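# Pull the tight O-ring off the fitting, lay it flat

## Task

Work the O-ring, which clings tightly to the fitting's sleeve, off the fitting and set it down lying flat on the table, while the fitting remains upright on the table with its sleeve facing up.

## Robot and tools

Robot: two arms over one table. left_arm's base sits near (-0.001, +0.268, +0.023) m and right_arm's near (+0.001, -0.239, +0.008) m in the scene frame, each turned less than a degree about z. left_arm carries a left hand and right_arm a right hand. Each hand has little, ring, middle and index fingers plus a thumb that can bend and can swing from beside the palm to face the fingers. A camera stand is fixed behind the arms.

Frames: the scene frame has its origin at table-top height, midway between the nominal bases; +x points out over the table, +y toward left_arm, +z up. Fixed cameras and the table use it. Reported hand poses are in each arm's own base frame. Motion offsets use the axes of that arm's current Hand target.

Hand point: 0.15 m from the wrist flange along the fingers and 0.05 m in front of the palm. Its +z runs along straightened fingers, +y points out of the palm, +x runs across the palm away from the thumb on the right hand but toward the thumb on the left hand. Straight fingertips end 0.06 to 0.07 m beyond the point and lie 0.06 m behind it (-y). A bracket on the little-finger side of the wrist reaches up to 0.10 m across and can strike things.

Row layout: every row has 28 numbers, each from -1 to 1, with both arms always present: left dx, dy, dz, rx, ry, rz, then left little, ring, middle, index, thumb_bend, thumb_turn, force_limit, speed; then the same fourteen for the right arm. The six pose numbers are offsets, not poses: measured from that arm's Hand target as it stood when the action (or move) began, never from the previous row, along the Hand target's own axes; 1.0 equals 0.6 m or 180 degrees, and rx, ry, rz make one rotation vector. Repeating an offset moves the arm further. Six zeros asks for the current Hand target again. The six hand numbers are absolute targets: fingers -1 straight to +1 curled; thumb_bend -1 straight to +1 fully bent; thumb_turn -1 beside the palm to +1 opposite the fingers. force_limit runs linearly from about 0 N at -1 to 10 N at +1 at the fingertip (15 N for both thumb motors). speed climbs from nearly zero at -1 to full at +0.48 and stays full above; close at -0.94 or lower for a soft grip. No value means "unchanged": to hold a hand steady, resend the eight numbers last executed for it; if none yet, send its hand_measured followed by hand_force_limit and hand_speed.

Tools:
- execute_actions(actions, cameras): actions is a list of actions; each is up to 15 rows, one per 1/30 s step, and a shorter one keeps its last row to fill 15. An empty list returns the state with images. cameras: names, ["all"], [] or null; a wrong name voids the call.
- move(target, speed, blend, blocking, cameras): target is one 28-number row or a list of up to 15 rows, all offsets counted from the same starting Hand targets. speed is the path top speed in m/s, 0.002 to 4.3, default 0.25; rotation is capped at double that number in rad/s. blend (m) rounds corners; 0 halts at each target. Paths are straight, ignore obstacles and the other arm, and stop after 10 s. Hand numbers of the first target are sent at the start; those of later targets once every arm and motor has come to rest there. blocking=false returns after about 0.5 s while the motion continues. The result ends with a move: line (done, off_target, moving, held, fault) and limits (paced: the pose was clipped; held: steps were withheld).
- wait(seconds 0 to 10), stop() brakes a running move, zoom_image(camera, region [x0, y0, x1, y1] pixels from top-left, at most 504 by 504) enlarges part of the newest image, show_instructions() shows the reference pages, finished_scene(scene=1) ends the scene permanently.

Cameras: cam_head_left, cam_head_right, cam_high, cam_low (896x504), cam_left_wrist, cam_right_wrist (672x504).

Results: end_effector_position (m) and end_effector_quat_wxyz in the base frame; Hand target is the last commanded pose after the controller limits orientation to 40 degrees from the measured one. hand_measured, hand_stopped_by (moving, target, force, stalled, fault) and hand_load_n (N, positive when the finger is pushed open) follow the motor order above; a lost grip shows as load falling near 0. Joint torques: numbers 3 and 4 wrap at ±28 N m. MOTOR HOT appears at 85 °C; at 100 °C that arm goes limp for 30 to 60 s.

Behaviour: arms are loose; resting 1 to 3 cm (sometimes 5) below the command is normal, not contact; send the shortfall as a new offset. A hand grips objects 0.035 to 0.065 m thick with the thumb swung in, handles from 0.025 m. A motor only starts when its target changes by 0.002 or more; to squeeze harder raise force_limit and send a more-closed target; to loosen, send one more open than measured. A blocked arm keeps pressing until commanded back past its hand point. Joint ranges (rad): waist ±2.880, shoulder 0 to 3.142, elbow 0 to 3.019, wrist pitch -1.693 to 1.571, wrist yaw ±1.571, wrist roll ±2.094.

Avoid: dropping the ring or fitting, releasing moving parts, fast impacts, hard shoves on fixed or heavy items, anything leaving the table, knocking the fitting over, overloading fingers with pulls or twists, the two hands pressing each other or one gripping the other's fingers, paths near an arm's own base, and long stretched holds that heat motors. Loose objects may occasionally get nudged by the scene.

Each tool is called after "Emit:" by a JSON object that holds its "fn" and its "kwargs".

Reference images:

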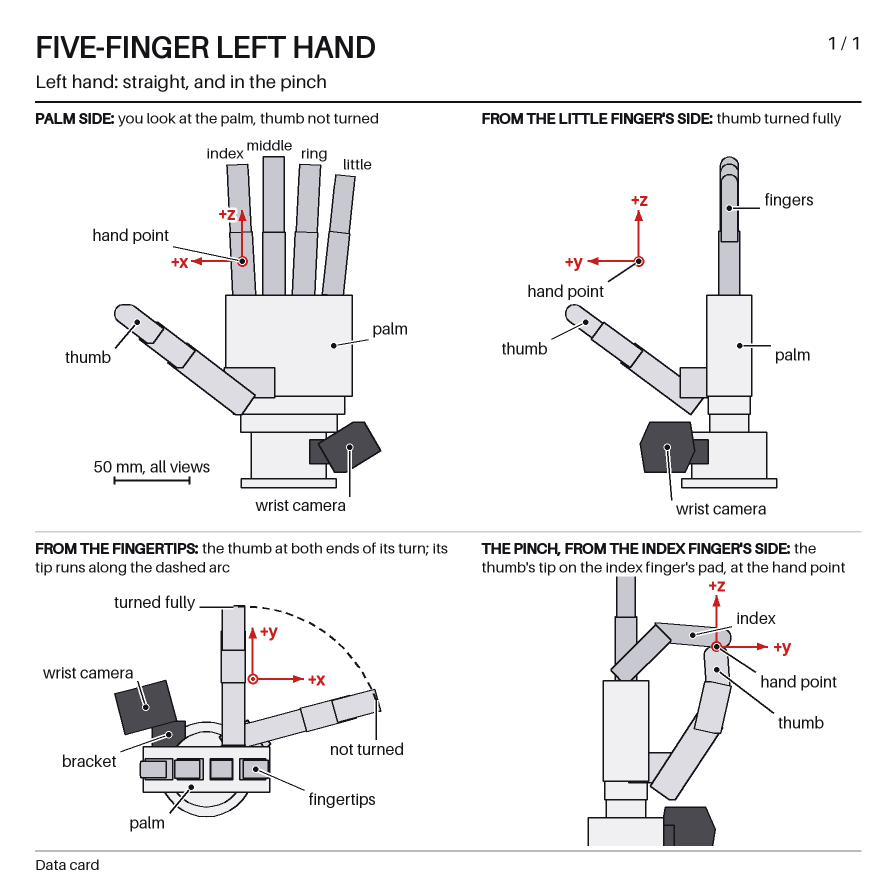

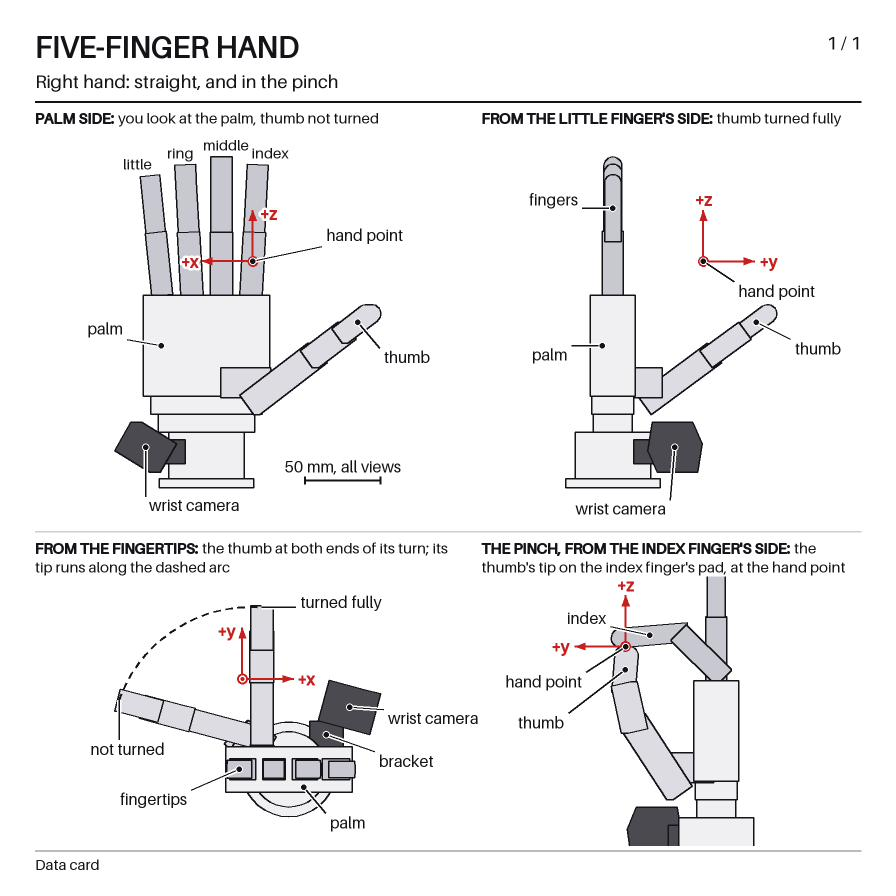

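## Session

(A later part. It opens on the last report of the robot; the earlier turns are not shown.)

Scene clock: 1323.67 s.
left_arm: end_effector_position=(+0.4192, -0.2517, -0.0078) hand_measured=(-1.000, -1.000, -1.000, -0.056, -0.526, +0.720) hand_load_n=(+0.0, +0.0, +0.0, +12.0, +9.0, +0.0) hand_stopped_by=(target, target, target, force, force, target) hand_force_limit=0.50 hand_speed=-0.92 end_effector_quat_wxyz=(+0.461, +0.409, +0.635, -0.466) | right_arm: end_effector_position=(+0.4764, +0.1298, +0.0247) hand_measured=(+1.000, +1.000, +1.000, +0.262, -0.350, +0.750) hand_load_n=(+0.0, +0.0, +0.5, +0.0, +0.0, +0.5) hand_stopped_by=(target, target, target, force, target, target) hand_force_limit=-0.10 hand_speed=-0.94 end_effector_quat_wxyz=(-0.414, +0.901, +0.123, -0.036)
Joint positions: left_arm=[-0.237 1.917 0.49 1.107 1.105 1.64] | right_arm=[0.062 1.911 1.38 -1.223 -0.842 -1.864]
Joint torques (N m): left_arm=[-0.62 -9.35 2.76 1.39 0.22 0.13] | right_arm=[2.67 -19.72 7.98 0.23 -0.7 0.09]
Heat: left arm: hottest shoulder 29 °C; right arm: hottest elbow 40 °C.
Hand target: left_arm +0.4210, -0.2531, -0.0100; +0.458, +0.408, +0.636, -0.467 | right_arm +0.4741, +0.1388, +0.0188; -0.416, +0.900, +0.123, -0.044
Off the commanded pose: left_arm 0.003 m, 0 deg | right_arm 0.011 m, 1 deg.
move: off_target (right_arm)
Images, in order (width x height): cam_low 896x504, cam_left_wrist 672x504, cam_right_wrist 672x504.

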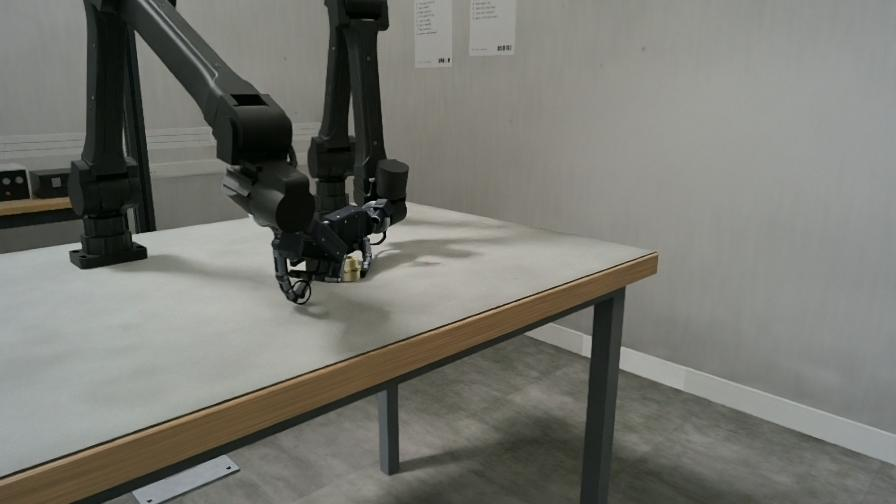

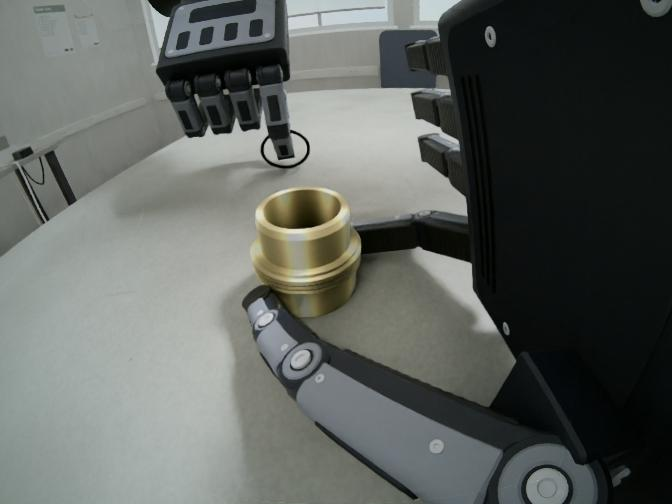

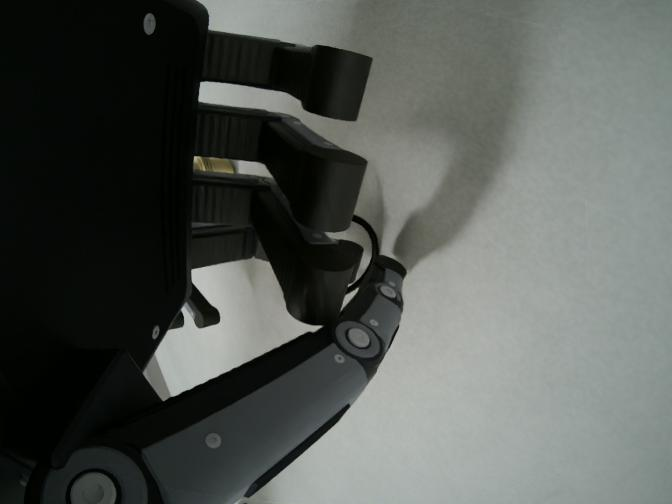

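Emit:
{"fn": "move", "kwargs": {"target": [0,0,0,0,0,0,-1,-1,-1,0.21,-0.21,0.72,0.5,-0.92,0.0161,-0.0266,-0.0145,0,0,0,1,1,1,0.37,-0.35,0.75,-0.1,-0.94], "speed": 0.03, "cameras": ["cam_low","cam_left_wrist","cam_right_wrist"]}}

Emit:
{"fn": "zoom_image", "kwargs": {"camera": "cam_low", "region": [260, 230, 340, 310]}}

Emit:
{"fn": "zoom_image", "kwargs": {"camera": "cam_left_wrist", "region": [230, 90, 340, 200]}}

Scene clock: 1329.07 s.
left_arm: end_effector_position=(+0.4192, -0.2517, -0.0078) hand_measured=(-1.000, -1.000, -1.000, -0.056, -0.526, +0.720) hand_load_n=(+0.0, +0.0, +0.0, +11.5, +9.0, +0.0) hand_stopped_by=(target, target, target, force, force, target) hand_force_limit=0.50 hand_speed=-0.92 end_effector_quat_wxyz=(+0.461, +0.409, +0.635, -0.466) | right_arm: end_effector_position=(+0.4705, +0.1347, +0.0259) hand_measured=(+1.000, +1.000, +1.000, +0.262, -0.350, +0.750) hand_load_n=(+0.5, +0.0, +0.0, +0.0, +0.0, +0.5) hand_stopped_by=(target, target, target, force, target, target) hand_force_limit=-0.10 hand_speed=-0.94 end_effector_quat_wxyz=(-0.414, +0.901, +0.118, -0.048)
Joint positions: left_arm=[-0.237 1.917 0.49 1.107 1.105 1.64] | right_arm=[0.072 1.911 1.38 -1.237 -0.842 -1.847]
Joint torques (N m): left_arm=[-0.62 -9.41 2.74 1.37 0.21 0.14] | right_arm=[2.61 -20.31 11.84 -0.8 -0.78 0.08]
Heat: left arm: hottest shoulder 29 °C; right arm: hottest elbow 40 °C.
Hand target: left_arm +0.4210, -0.2531, -0.0100; +0.458, +0.408, +0.636, -0.467 | right_arm +0.4821, +0.1449, +0.0368; -0.416, +0.900, +0.123, -0.044
Off the commanded pose: left_arm 0.003 m, 0 deg | right_arm 0.019 m, 1 deg.
move: off_target (right_arm)
Images, in order (width x height): cam_low 896x504, cam_left_wrist 672x504, cam_right_wrist 672x504.

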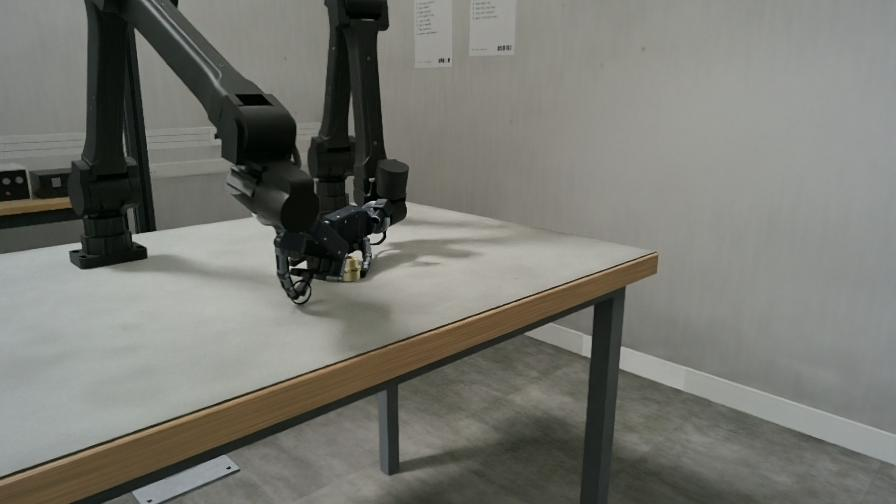

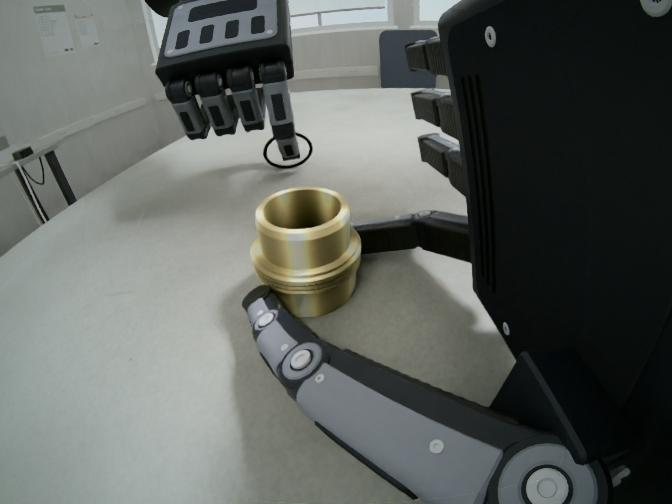

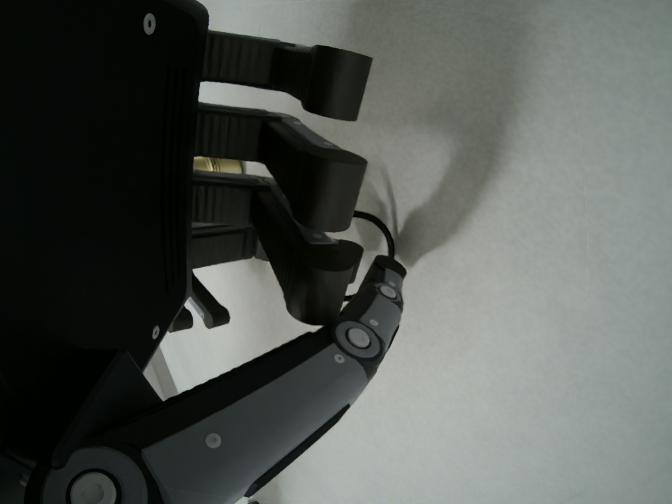

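Scaled by 6.300.

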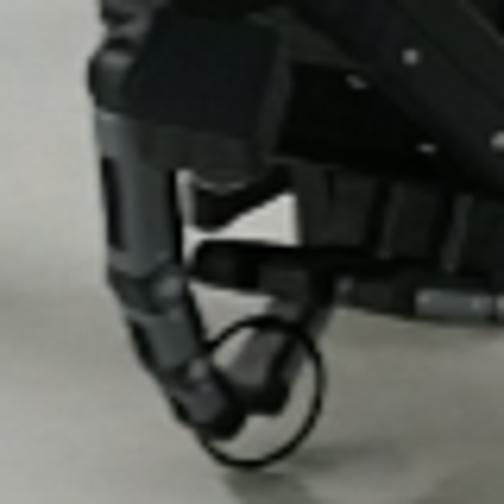

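Scaled by 4.582 from the camera's 672x504 image, which has a finer 960x720 frame.

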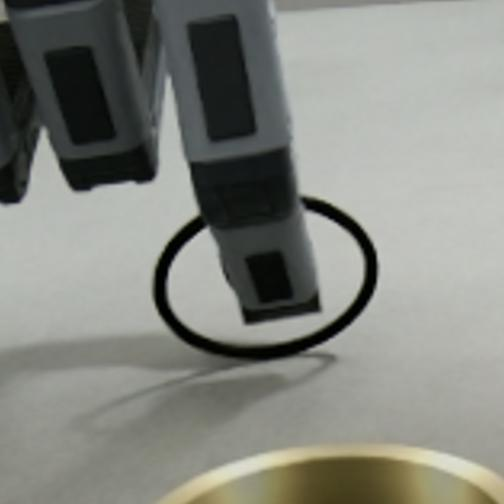

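Emit:
{"fn": "move", "kwargs": {"target": [0,0,0,0,0,0,-1,-1,-1,0.21,-0.21,0.72,0.5,-0.92,0.0119,-0.0127,-0.0056,0,0,0,1,1,1,0.37,-0.35,0.75,-0.1,-0.94], "speed": 0.03, "cameras": ["cam_low","cam_left_wrist"]}}

Emit:
{"fn": "zoom_image", "kwargs": {"camera": "cam_left_wrist", "region": [230, 90, 340, 200]}}

Scene clock: 1331.93 s.
left_arm: end_effector_position=(+0.4192, -0.2517, -0.0078) hand_measured=(-1.000, -1.000, -1.000, -0.056, -0.526, +0.720) hand_load_n=(+0.0, +0.0, +0.0, +12.0, +9.0, +0.0) hand_stopped_by=(target, target, target, force, force, target) hand_force_limit=0.50 hand_speed=-0.92 end_effector_quat_wxyz=(+0.461, +0.409, +0.635, -0.466) | right_arm: end_effector_position=(+0.4768, +0.1375, +0.0347) hand_measured=(+1.000, +1.000, +1.000, +0.262, -0.350, +0.750) hand_load_n=(+0.0, +0.0, +0.0, +0.0, +0.0, +0.0) hand_stopped_by=(target, target, target, force, target, target) hand_force_limit=-0.10 hand_speed=-0.94 end_effector_quat_wxyz=(-0.413, +0.902, +0.118, -0.047)
Joint positions: left_arm=[-0.237 1.917 0.49 1.107 1.105 1.64] | right_arm=[0.077 1.911 1.407 -1.255 -0.842 -1.838]
Joint torques (N m): left_arm=[-0.67 -9.35 2.74 1.37 0.22 0.13] | right_arm=[2.55 -20.19 12.36 -0.77 -0.8 0.09]
Heat: left arm: hottest shoulder 29 °C; right arm: hottest elbow 40 °C.
Hand target: left_arm +0.4210, -0.2531, -0.0100; +0.458, +0.408, +0.636, -0.467 | right_arm +0.4882, +0.1490, +0.0449; -0.416, +0.900, +0.123, -0.044
Off the commanded pose: left_arm 0.003 m, 0 deg | right_arm 0.019 m, 1 deg.
move: off_target (right_arm)
Images, in order (width x height): cam_low 896x504, cam_left_wrist 672x504.

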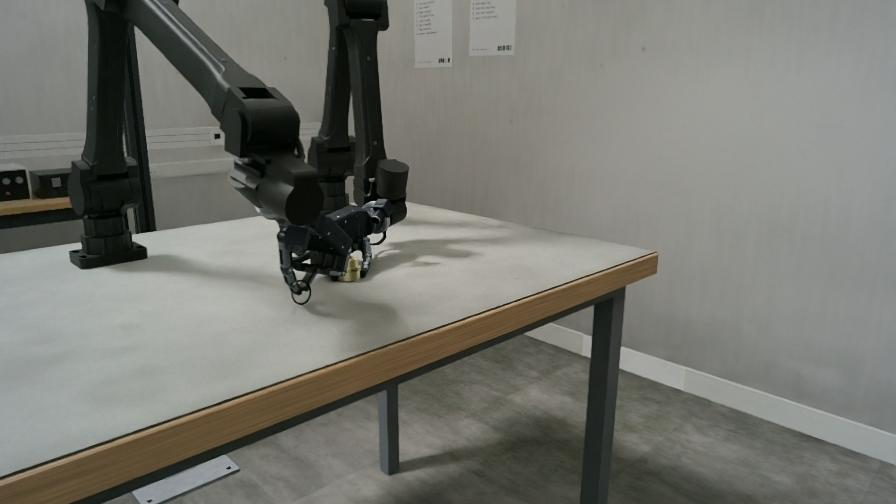

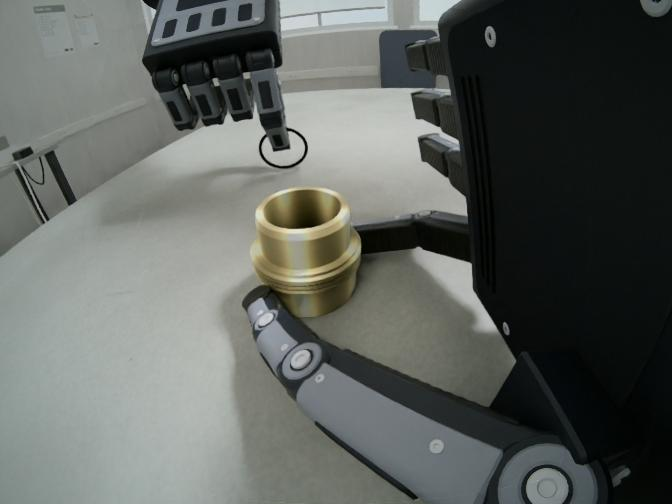

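Scaled by 4.582 from the camera's 672x504 image, which has a finer 960x720 frame.

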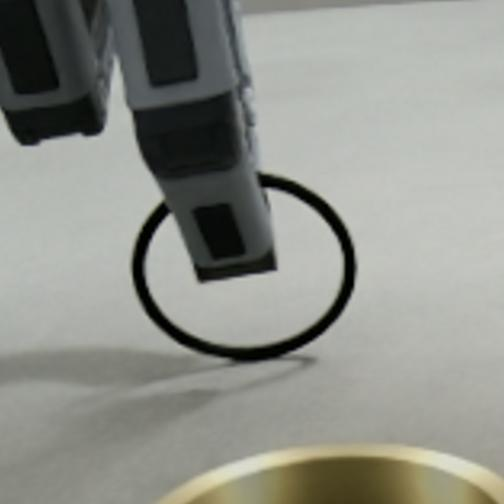

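Emit:
{"fn": "move", "kwargs": {"target": [0,0,0,0,0,0,-1,-1,-1,0.21,-0.21,0.72,0.5,-0.92,0,0,0,0,0,0,1,1,1,0.0,-0.35,0.75,-0.1,-0.92], "speed": 0.03, "cameras": ["cam_low","cam_left_wrist","cam_right_wrist"]}}

Emit:
{"fn": "zoom_image", "kwargs": {"camera": "cam_left_wrist", "region": [230, 90, 340, 200]}}

Emit:
{"fn": "zoom_image", "kwargs": {"camera": "cam_low", "region": [260, 230, 340, 310]}}

Scene clock: 1336.67 s.
left_arm: end_effector_position=(+0.4192, -0.2517, -0.0078) hand_measured=(-1.000, -1.000, -1.000, -0.056, -0.526, +0.720) hand_load_n=(+0.5, +0.0, +0.0, +11.5, +9.0, +0.5) hand_stopped_by=(target, target, target, force, force, target) hand_force_limit=0.50 hand_speed=-0.92 end_effector_quat_wxyz=(+0.461, +0.409, +0.635, -0.466) | right_arm: end_effector_position=(+0.4768, +0.1375, +0.0347) hand_measured=(+1.000, +1.000, +1.000, +0.000, -0.350, +0.750) hand_load_n=(+0.0, +0.0, +0.0, +0.0, +0.0, +0.5) hand_stopped_by=(target, target, target, target, target, target) hand_force_limit=-0.10 hand_speed=-0.92 end_effector_quat_wxyz=(-0.413, +0.902, +0.118, -0.047)
Joint positions: left_arm=[-0.237 1.917 0.49 1.107 1.105 1.64] | right_arm=[0.077 1.911 1.407 -1.255 -0.842 -1.838]
Joint torques (N m): left_arm=[-0.56 -9.35 2.73 1.4 0.21 0.15] | right_arm=[2.67 -20.19 12.33 -0.81 -0.81 0.09]
Heat: left arm: hottest shoulder 29 °C; right arm: hottest elbow 40 °C.
Hand target: left_arm +0.4210, -0.2531, -0.0100; +0.458, +0.408, +0.636, -0.467 | right_arm +0.4882, +0.1490, +0.0449; -0.416, +0.900, +0.123, -0.044
Off the commanded pose: left_arm 0.003 m, 0 deg | right_arm 0.019 m, 1 deg.
move: off_target (right_arm)
Images, in order (width x height): cam_low 896x504, cam_left_wrist 672x504, cam_right_wrist 672x504.

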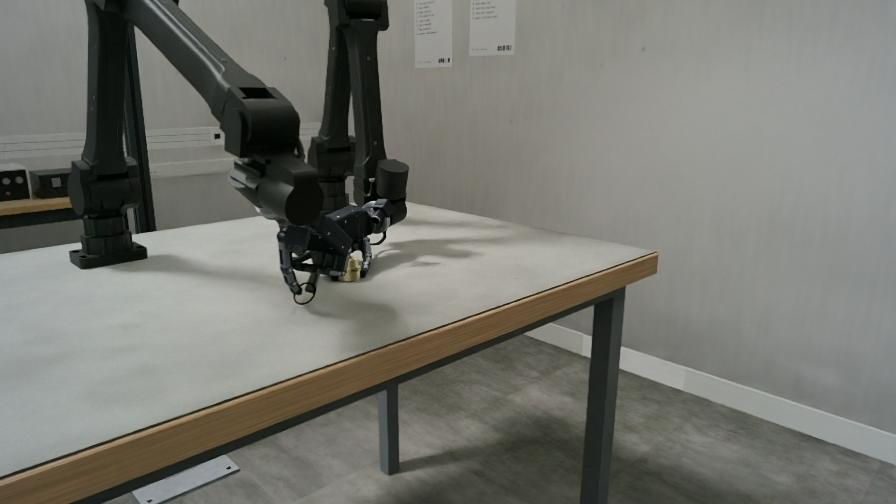

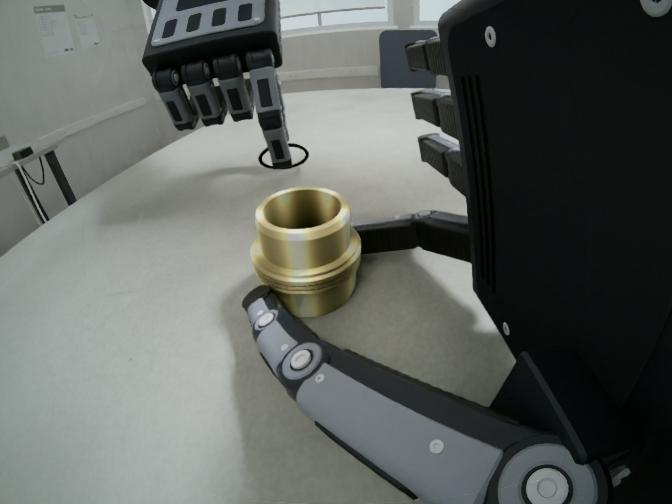

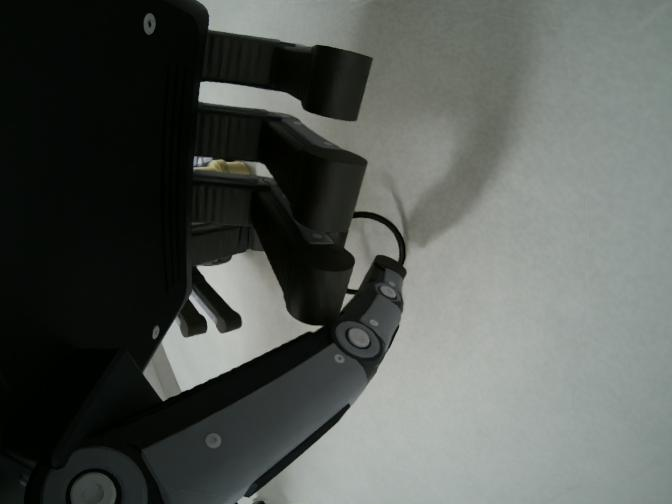

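Scaled by 4.582 from the camera's 672x504 image, which has a finer 960x720 frame.

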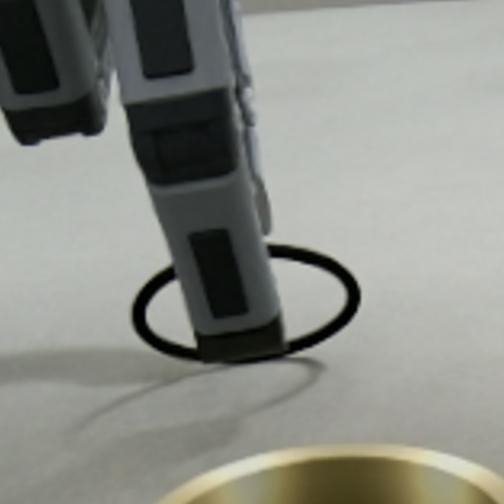

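Scaled by 6.300.

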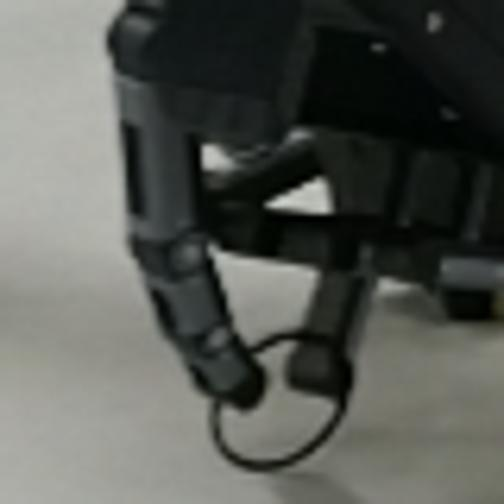

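Emit:
{"fn": "move", "kwargs": {"target": [0,0,0,0,0,0,-1,-1,-1,0.21,-0.21,0.72,0.5,-0.92,0,0,0,0,0,0,1,1,1,-0.2,-0.35,0.75,-0.1,-0.92], "speed": 0.03, "cameras": ["cam_low","cam_left_wrist","cam_right_wrist"]}}

Emit:
{"fn": "zoom_image", "kwargs": {"camera": "cam_left_wrist", "region": [230, 90, 340, 200]}}

Emit:
{"fn": "zoom_image", "kwargs": {"camera": "cam_low", "region": [260, 230, 340, 310]}}

Scene clock: 1340.30 s.
left_arm: end_effector_position=(+0.4192, -0.2517, -0.0078) hand_measured=(-1.000, -1.000, -1.000, -0.056, -0.526, +0.720) hand_load_n=(+0.0, +0.0, +0.0, +11.5, +9.0, +0.5) hand_stopped_by=(target, target, target, force, force, target) hand_force_limit=0.50 hand_speed=-0.92 end_effector_quat_wxyz=(+0.461, +0.409, +0.635, -0.466) | right_arm: end_effector_position=(+0.4768, +0.1375, +0.0347) hand_measured=(+1.000, +1.000, +1.000, -0.200, -0.350, +0.750) hand_load_n=(+0.0, +0.0, +0.0, +0.0, +0.0, +0.5) hand_stopped_by=(target, target, target, target, target, target) hand_force_limit=-0.10 hand_speed=-0.92 end_effector_quat_wxyz=(-0.413, +0.902, +0.118, -0.047)
Joint positions: left_arm=[-0.237 1.917 0.49 1.107 1.105 1.64] | right_arm=[0.077 1.911 1.407 -1.255 -0.842 -1.838]
Joint torques (N m): left_arm=[-0.62 -9.41 2.76 1.39 0.23 0.13] | right_arm=[2.67 -20.19 12.36 -0.79 -0.81 0.09]
Heat: left arm: hottest shoulder 29 °C; right arm: hottest elbow 40 °C.
Hand target: left_arm +0.4210, -0.2531, -0.0100; +0.458, +0.408, +0.636, -0.467 | right_arm +0.4882, +0.1490, +0.0449; -0.416, +0.900, +0.123, -0.044
Off the commanded pose: left_arm 0.003 m, 0 deg | right_arm 0.019 m, 1 deg.
move: off_target (right_arm)
Images, in order (width x height): cam_low 896x504, cam_left_wrist 672x504, cam_right_wrist 672x504.

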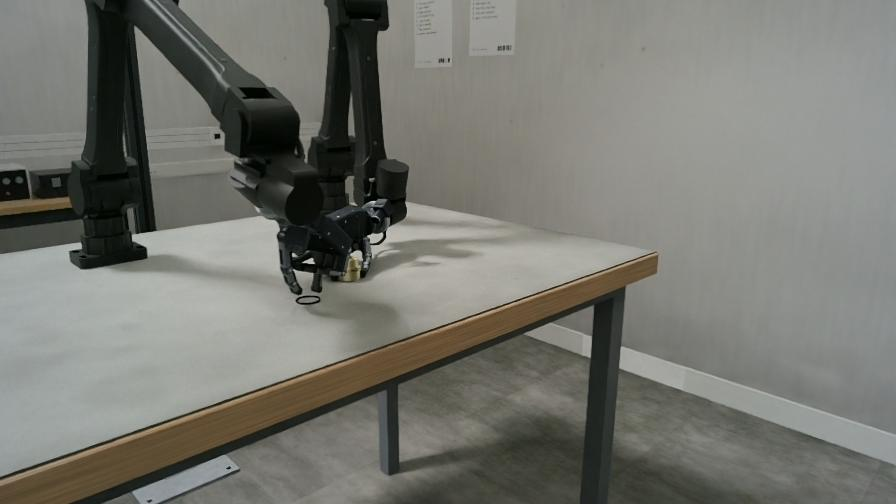

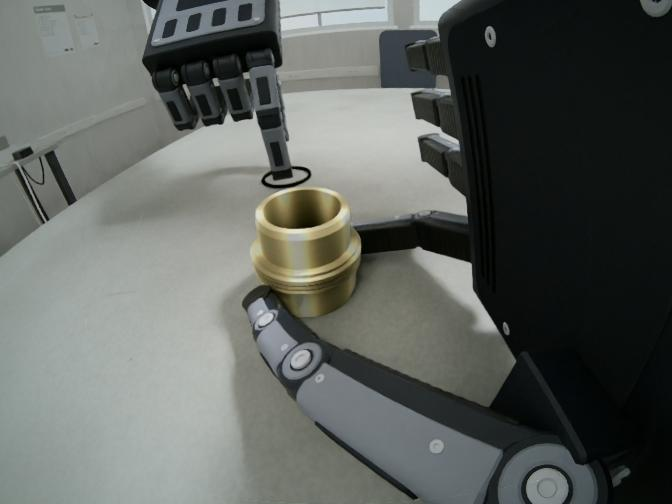

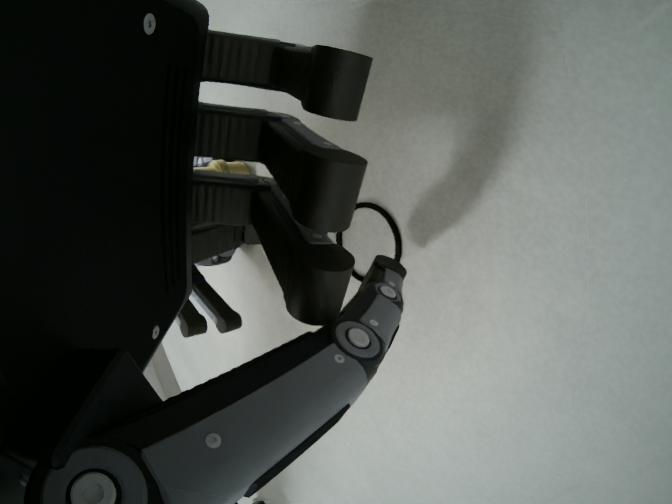

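Scaled by 4.582 from the camera's 672x504 image, which has a finer 960x720 frame.

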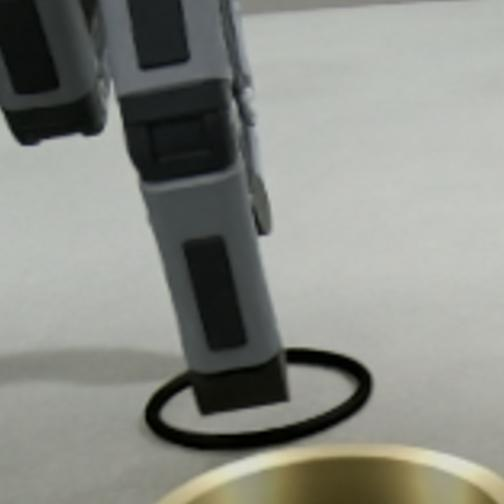

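Scaled by 6.300.

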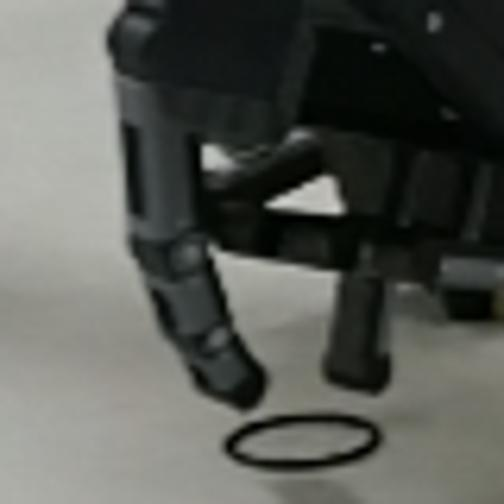

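Emit:
{"fn": "move", "kwargs": {"target": [0,0,0,0,0,0,-1,-1,-1,0.21,-0.21,0.72,0.5,-0.92,0.0257,-0.0460,-0.0479,0,0,0,1,1,1,-0.2,-0.35,0.75,-0.1,-0.92], "speed": 0.04, "cameras": ["cam_low","cam_left_wrist","cam_right_wrist"]}}

Emit:
{"fn": "zoom_image", "kwargs": {"camera": "cam_left_wrist", "region": [230, 90, 340, 200]}}

Emit:
{"fn": "zoom_image", "kwargs": {"camera": "cam_low", "region": [260, 230, 340, 310]}}

Scene clock: 1344.87 s.
left_arm: end_effector_position=(+0.4192, -0.2517, -0.0078) hand_measured=(-1.000, -1.000, -1.000, -0.056, -0.526, +0.720) hand_load_n=(+0.0, +0.0, +0.0, +11.5, +9.0, +0.5) hand_stopped_by=(target, target, target, force, force, target) hand_force_limit=0.50 hand_speed=-0.92 end_effector_quat_wxyz=(+0.461, +0.409, +0.635, -0.466) | right_arm: end_effector_position=(+0.4908, +0.1386, +0.0708) hand_measured=(+1.000, +1.000, +1.000, -0.200, -0.350, +0.750) hand_load_n=(+0.0, +0.0, +0.0, +0.0, +0.0, +0.5) hand_stopped_by=(target, target, target, target, target, target) hand_force_limit=-0.10 hand_speed=-0.92 end_effector_quat_wxyz=(-0.413, +0.902, +0.114, -0.053)
Joint positions: left_arm=[-0.237 1.917 0.49 1.107 1.105 1.64] | right_arm=[0.077 1.911 1.51 -1.37 -0.842 -1.836]
Joint torques (N m): left_arm=[-0.62 -9.35 2.76 1.39 0.22 0.14] | right_arm=[2.43 -21.19 12.98 -0.81 -0.79 0.05]
Heat: left arm: hottest shoulder 29 °C; right arm: hottest elbow 40 °C.
Hand target: left_arm +0.4210, -0.2531, -0.0100; +0.458, +0.408, +0.636, -0.467 | right_arm +0.5032, +0.1490, +0.0849; -0.416, +0.900, +0.123, -0.044
Off the commanded pose: left_arm 0.003 m, 0 deg | right_arm 0.021 m, 1 deg.
move: off_target (right_arm)
Images, in order (width x height): cam_low 896x504, cam_left_wrist 672x504, cam_right_wrist 672x504.

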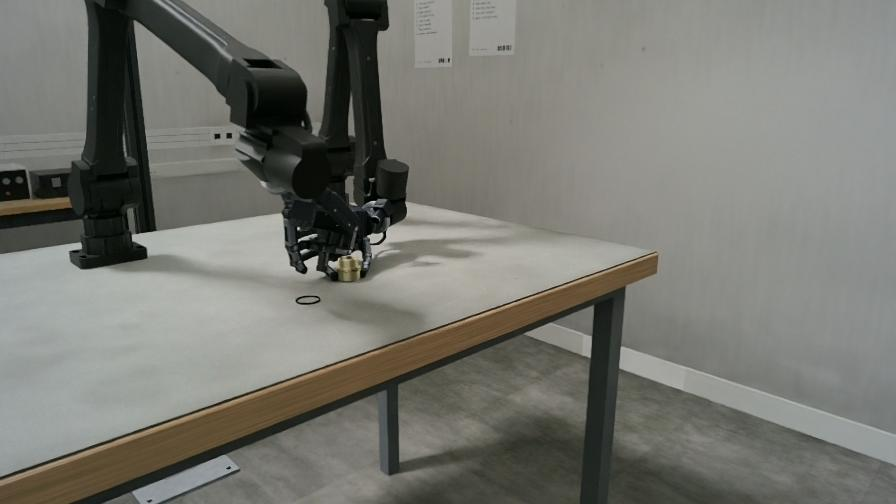

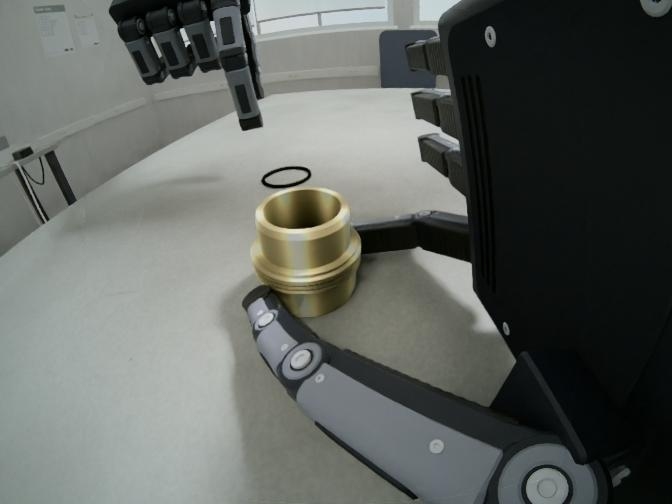

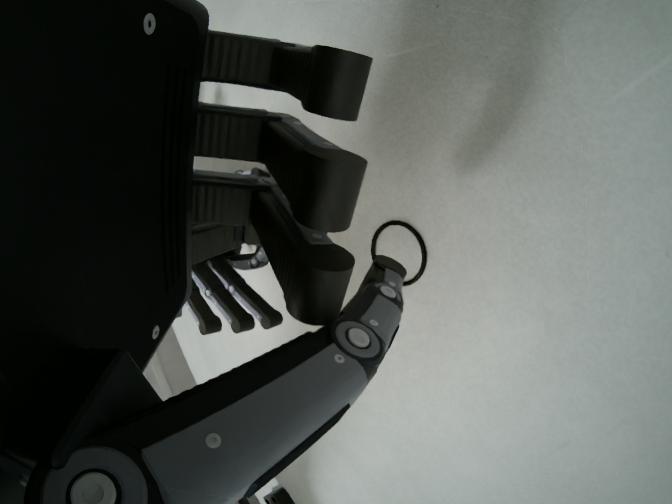

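Scaled by 4.582 from the camera's 672x504 image, which has a finer 960x720 frame.

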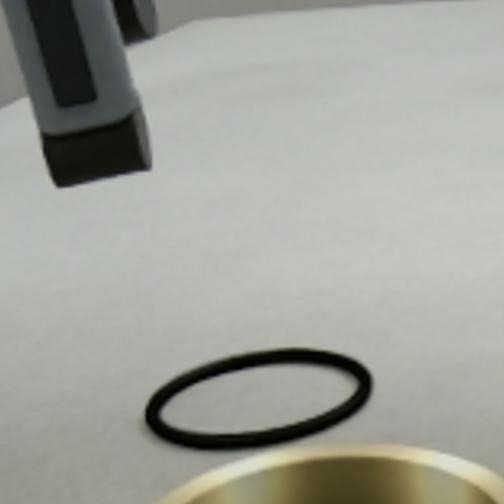

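Scaled by 6.300.

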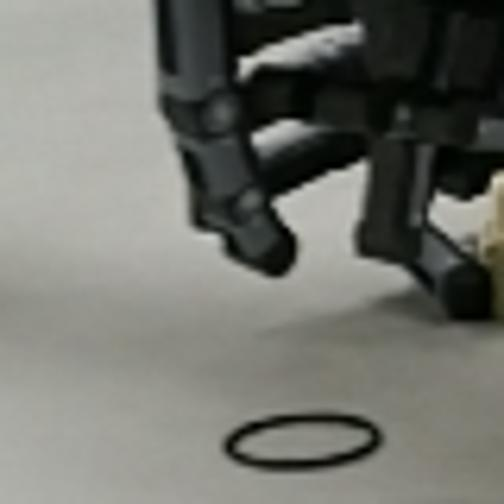

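Emit:
{"fn": "move", "kwargs": {"target": [0,0,0,0,0,0,-1,-1,-1,0.21,-0.21,0.72,0.5,-0.92,-0.032,0.0072,-0.1634,0,0,0,1,1,1,-0.2,-0.35,0.75,-0.1,-0.92], "speed": 0.12, "cameras": ["cam_low","cam_high"]}}

Emit:
{"fn": "zoom_image", "kwargs": {"camera": "cam_low", "region": [270, 210, 390, 320]}}

Emit:
{"fn": "zoom_image", "kwargs": {"camera": "cam_high", "region": [360, 240, 480, 340]}}

Scene clock: 1353.47 s.
left_arm: end_effector_position=(+0.4192, -0.2517, -0.0078) hand_measured=(-1.000, -1.000, -1.000, -0.056, -0.526, +0.720) hand_load_n=(+0.0, +0.0, -0.5, +11.5, +9.0, +0.0) hand_stopped_by=(target, target, target, force, force, target) hand_force_limit=0.50 hand_speed=-0.92 end_effector_quat_wxyz=(+0.461, +0.409, +0.635, -0.466) | right_arm: end_effector_position=(+0.4889, +0.0729, +0.1276) hand_measured=(+1.000, +1.000, +1.000, -0.200, -0.350, +0.750) hand_load_n=(+0.0, +0.0, +0.5, +0.0, +0.0, +0.5) hand_stopped_by=(target, target, target, target, target, target) hand_force_limit=-0.10 hand_speed=-0.92 end_effector_quat_wxyz=(-0.418, +0.900, +0.109, -0.066)
Joint positions: left_arm=[-0.237 1.917 0.49 1.107 1.105 1.64] | right_arm=[-0.044 1.902 1.638 -1.668 -0.814 -2.013]
Joint torques (N m): left_arm=[-0.56 -9.35 2.74 1.39 0.22 0.13] | right_arm=[0.67 -22.07 13.24 -1.18 -0.45 -0.18]
Heat: left arm: hottest shoulder 29 °C; right arm: hottest elbow 42 °C.
Hand target: left_arm +0.4210, -0.2531, -0.0100; +0.458, +0.408, +0.636, -0.467 | right_arm +0.5033, +0.0691, +0.1450; -0.416, +0.900, +0.123, -0.044
Off the commanded pose: left_arm 0.003 m, 0 deg | right_arm 0.023 m, 3 deg.
move: off_target (right_arm)
Images, in order (width x height): cam_high 896x504, cam_low 896x504.

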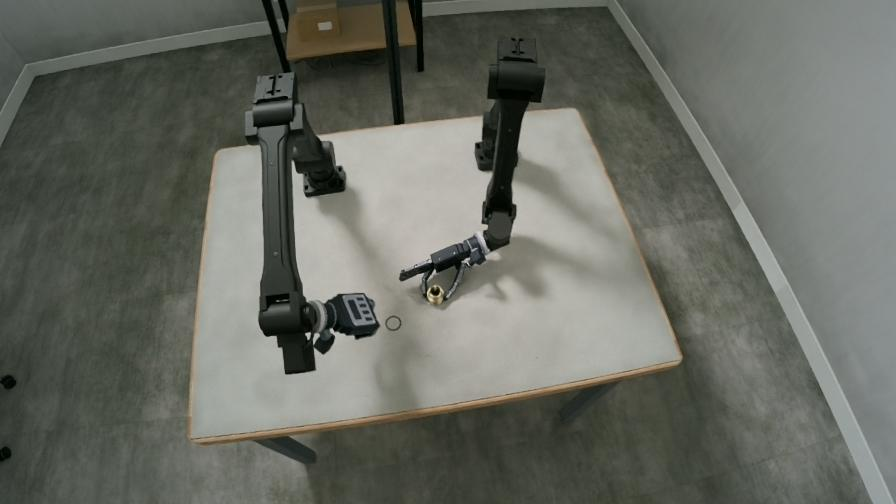

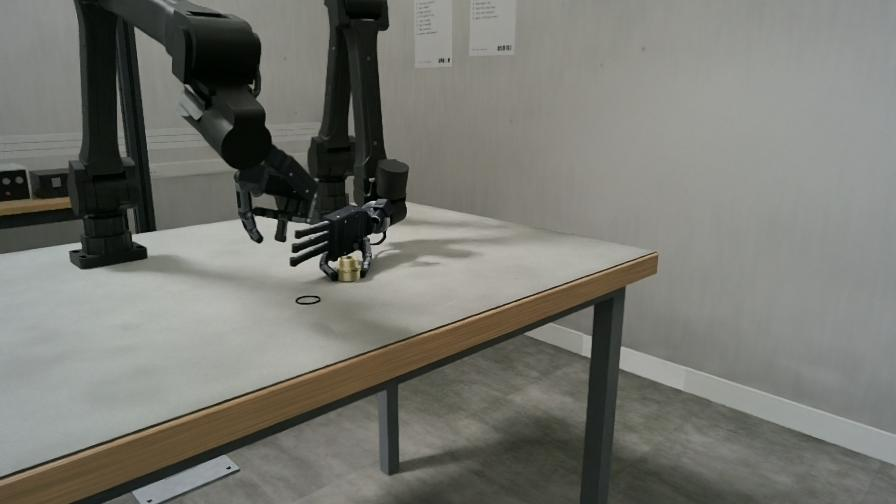

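Scaled by 4.200.

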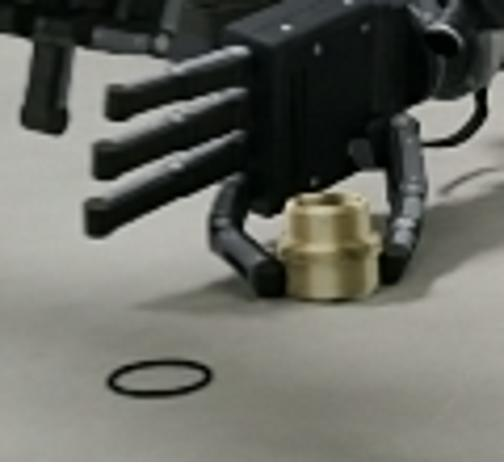

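Scaled by 4.200.

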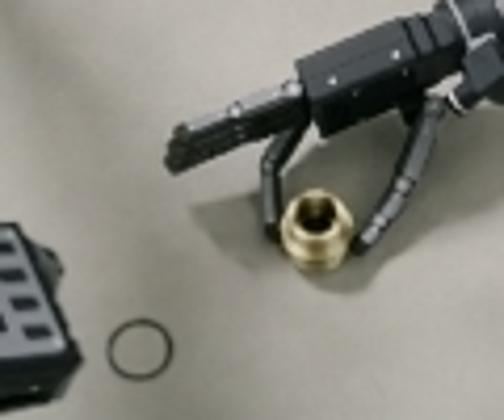

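Emit:
{"fn": "move", "kwargs": {"target": [0,0,0,0,0,0,-1,-1,-1,-0.2,-0.62,0.72,0.5,-0.95,0,0,0,0,0,0,1,1,1,-0.2,-0.35,0.75,-0.1,-0.92], "speed": 0.03, "cameras": ["cam_low","cam_left_wrist"]}}

Emit:
{"fn": "zoom_image", "kwargs": {"camera": "cam_low", "region": [300, 220, 390, 300]}}

Emit:
{"fn": "zoom_image", "kwargs": {"camera": "cam_left_wrist", "region": [200, 150, 420, 350]}}

Scene clock: 1357.77 s.
left_arm: end_effector_position=(+0.4227, -0.2478, -0.0070) hand_measured=(-1.000, -1.000, -1.000, -0.198, -0.620, +0.720) hand_load_n=(+0.0, +0.0, +0.0, -5.0, +0.0, +0.5) hand_stopped_by=(target, target, target, target, target, target) hand_force_limit=0.50 hand_speed=-0.95 end_effector_quat_wxyz=(+0.466, +0.408, +0.636, -0.460) | right_arm: end_effector_position=(+0.4890, +0.0729, +0.1275) hand_measured=(+1.000, +1.000, +1.000, -0.200, -0.350, +0.750) hand_load_n=(+0.0, +0.0, +0.0, +0.0, +0.0, +0.5) hand_stopped_by=(target, target, target, target, target, target) hand_force_limit=-0.10 hand_speed=-0.92 end_effector_quat_wxyz=(-0.418, +0.899, +0.109, -0.066)
Joint positions: left_arm=[-0.23 1.915 0.49 1.107 1.099 1.647] | right_arm=[-0.044 1.902 1.638 -1.668 -0.814 -2.014]
Joint torques (N m): left_arm=[-0.67 -9.41 2.78 1.39 0.32 0.13] | right_arm=[0.56 -22.12 13.26 -1.21 -0.45 -0.2]
Heat: left arm: hottest shoulder 29 °C; right arm: hottest elbow 41 °C.
Hand target: left_arm +0.4210, -0.2531, -0.0100; +0.458, +0.408, +0.636, -0.467 | right_arm +0.5033, +0.0691, +0.1450; -0.416, +0.900, +0.123, -0.044
Off the commanded pose: left_arm 0.006 m, 1 deg | right_arm 0.023 m, 3 deg.
move: off_target (right_arm)
Images, in order (width x height): cam_low 896x504, cam_left_wrist 672x504.

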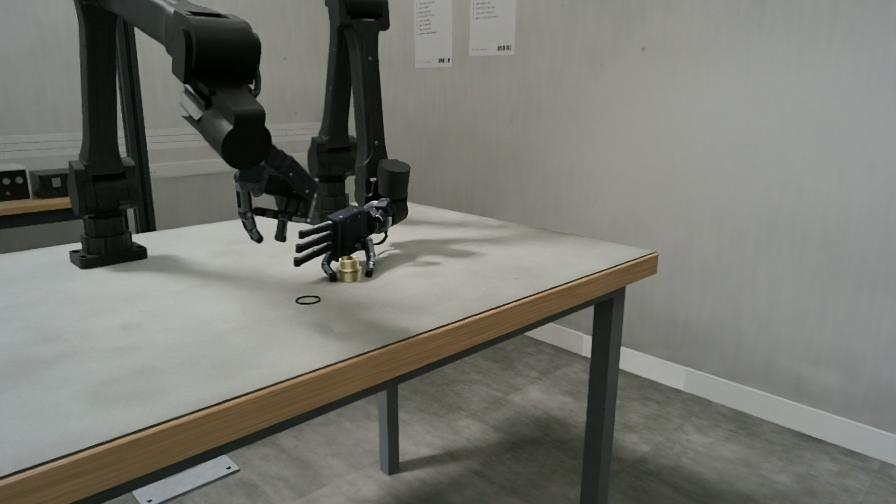

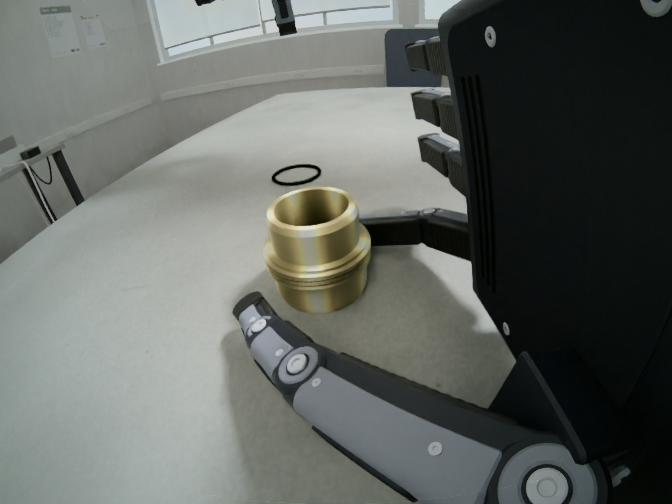

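Scaled by 5.600.

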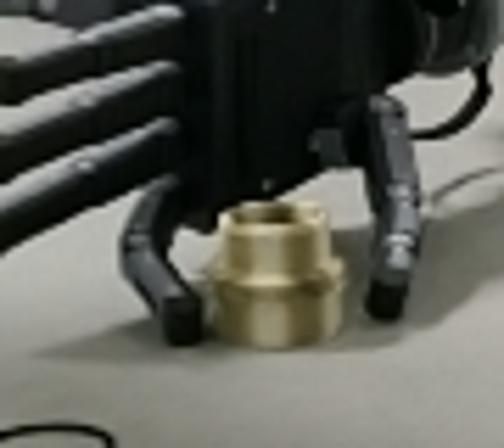

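Scaled by 2.291 from the camera's 672x504 image, which has a finer 960x720 frame.

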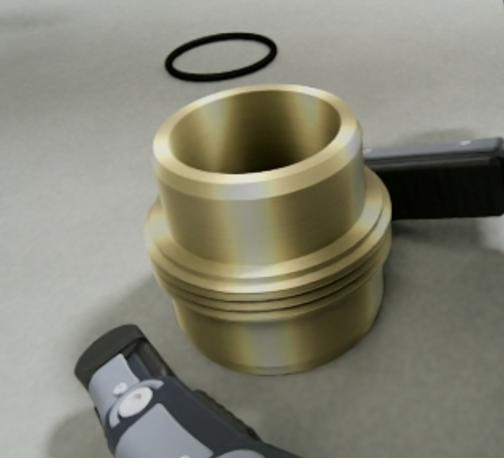

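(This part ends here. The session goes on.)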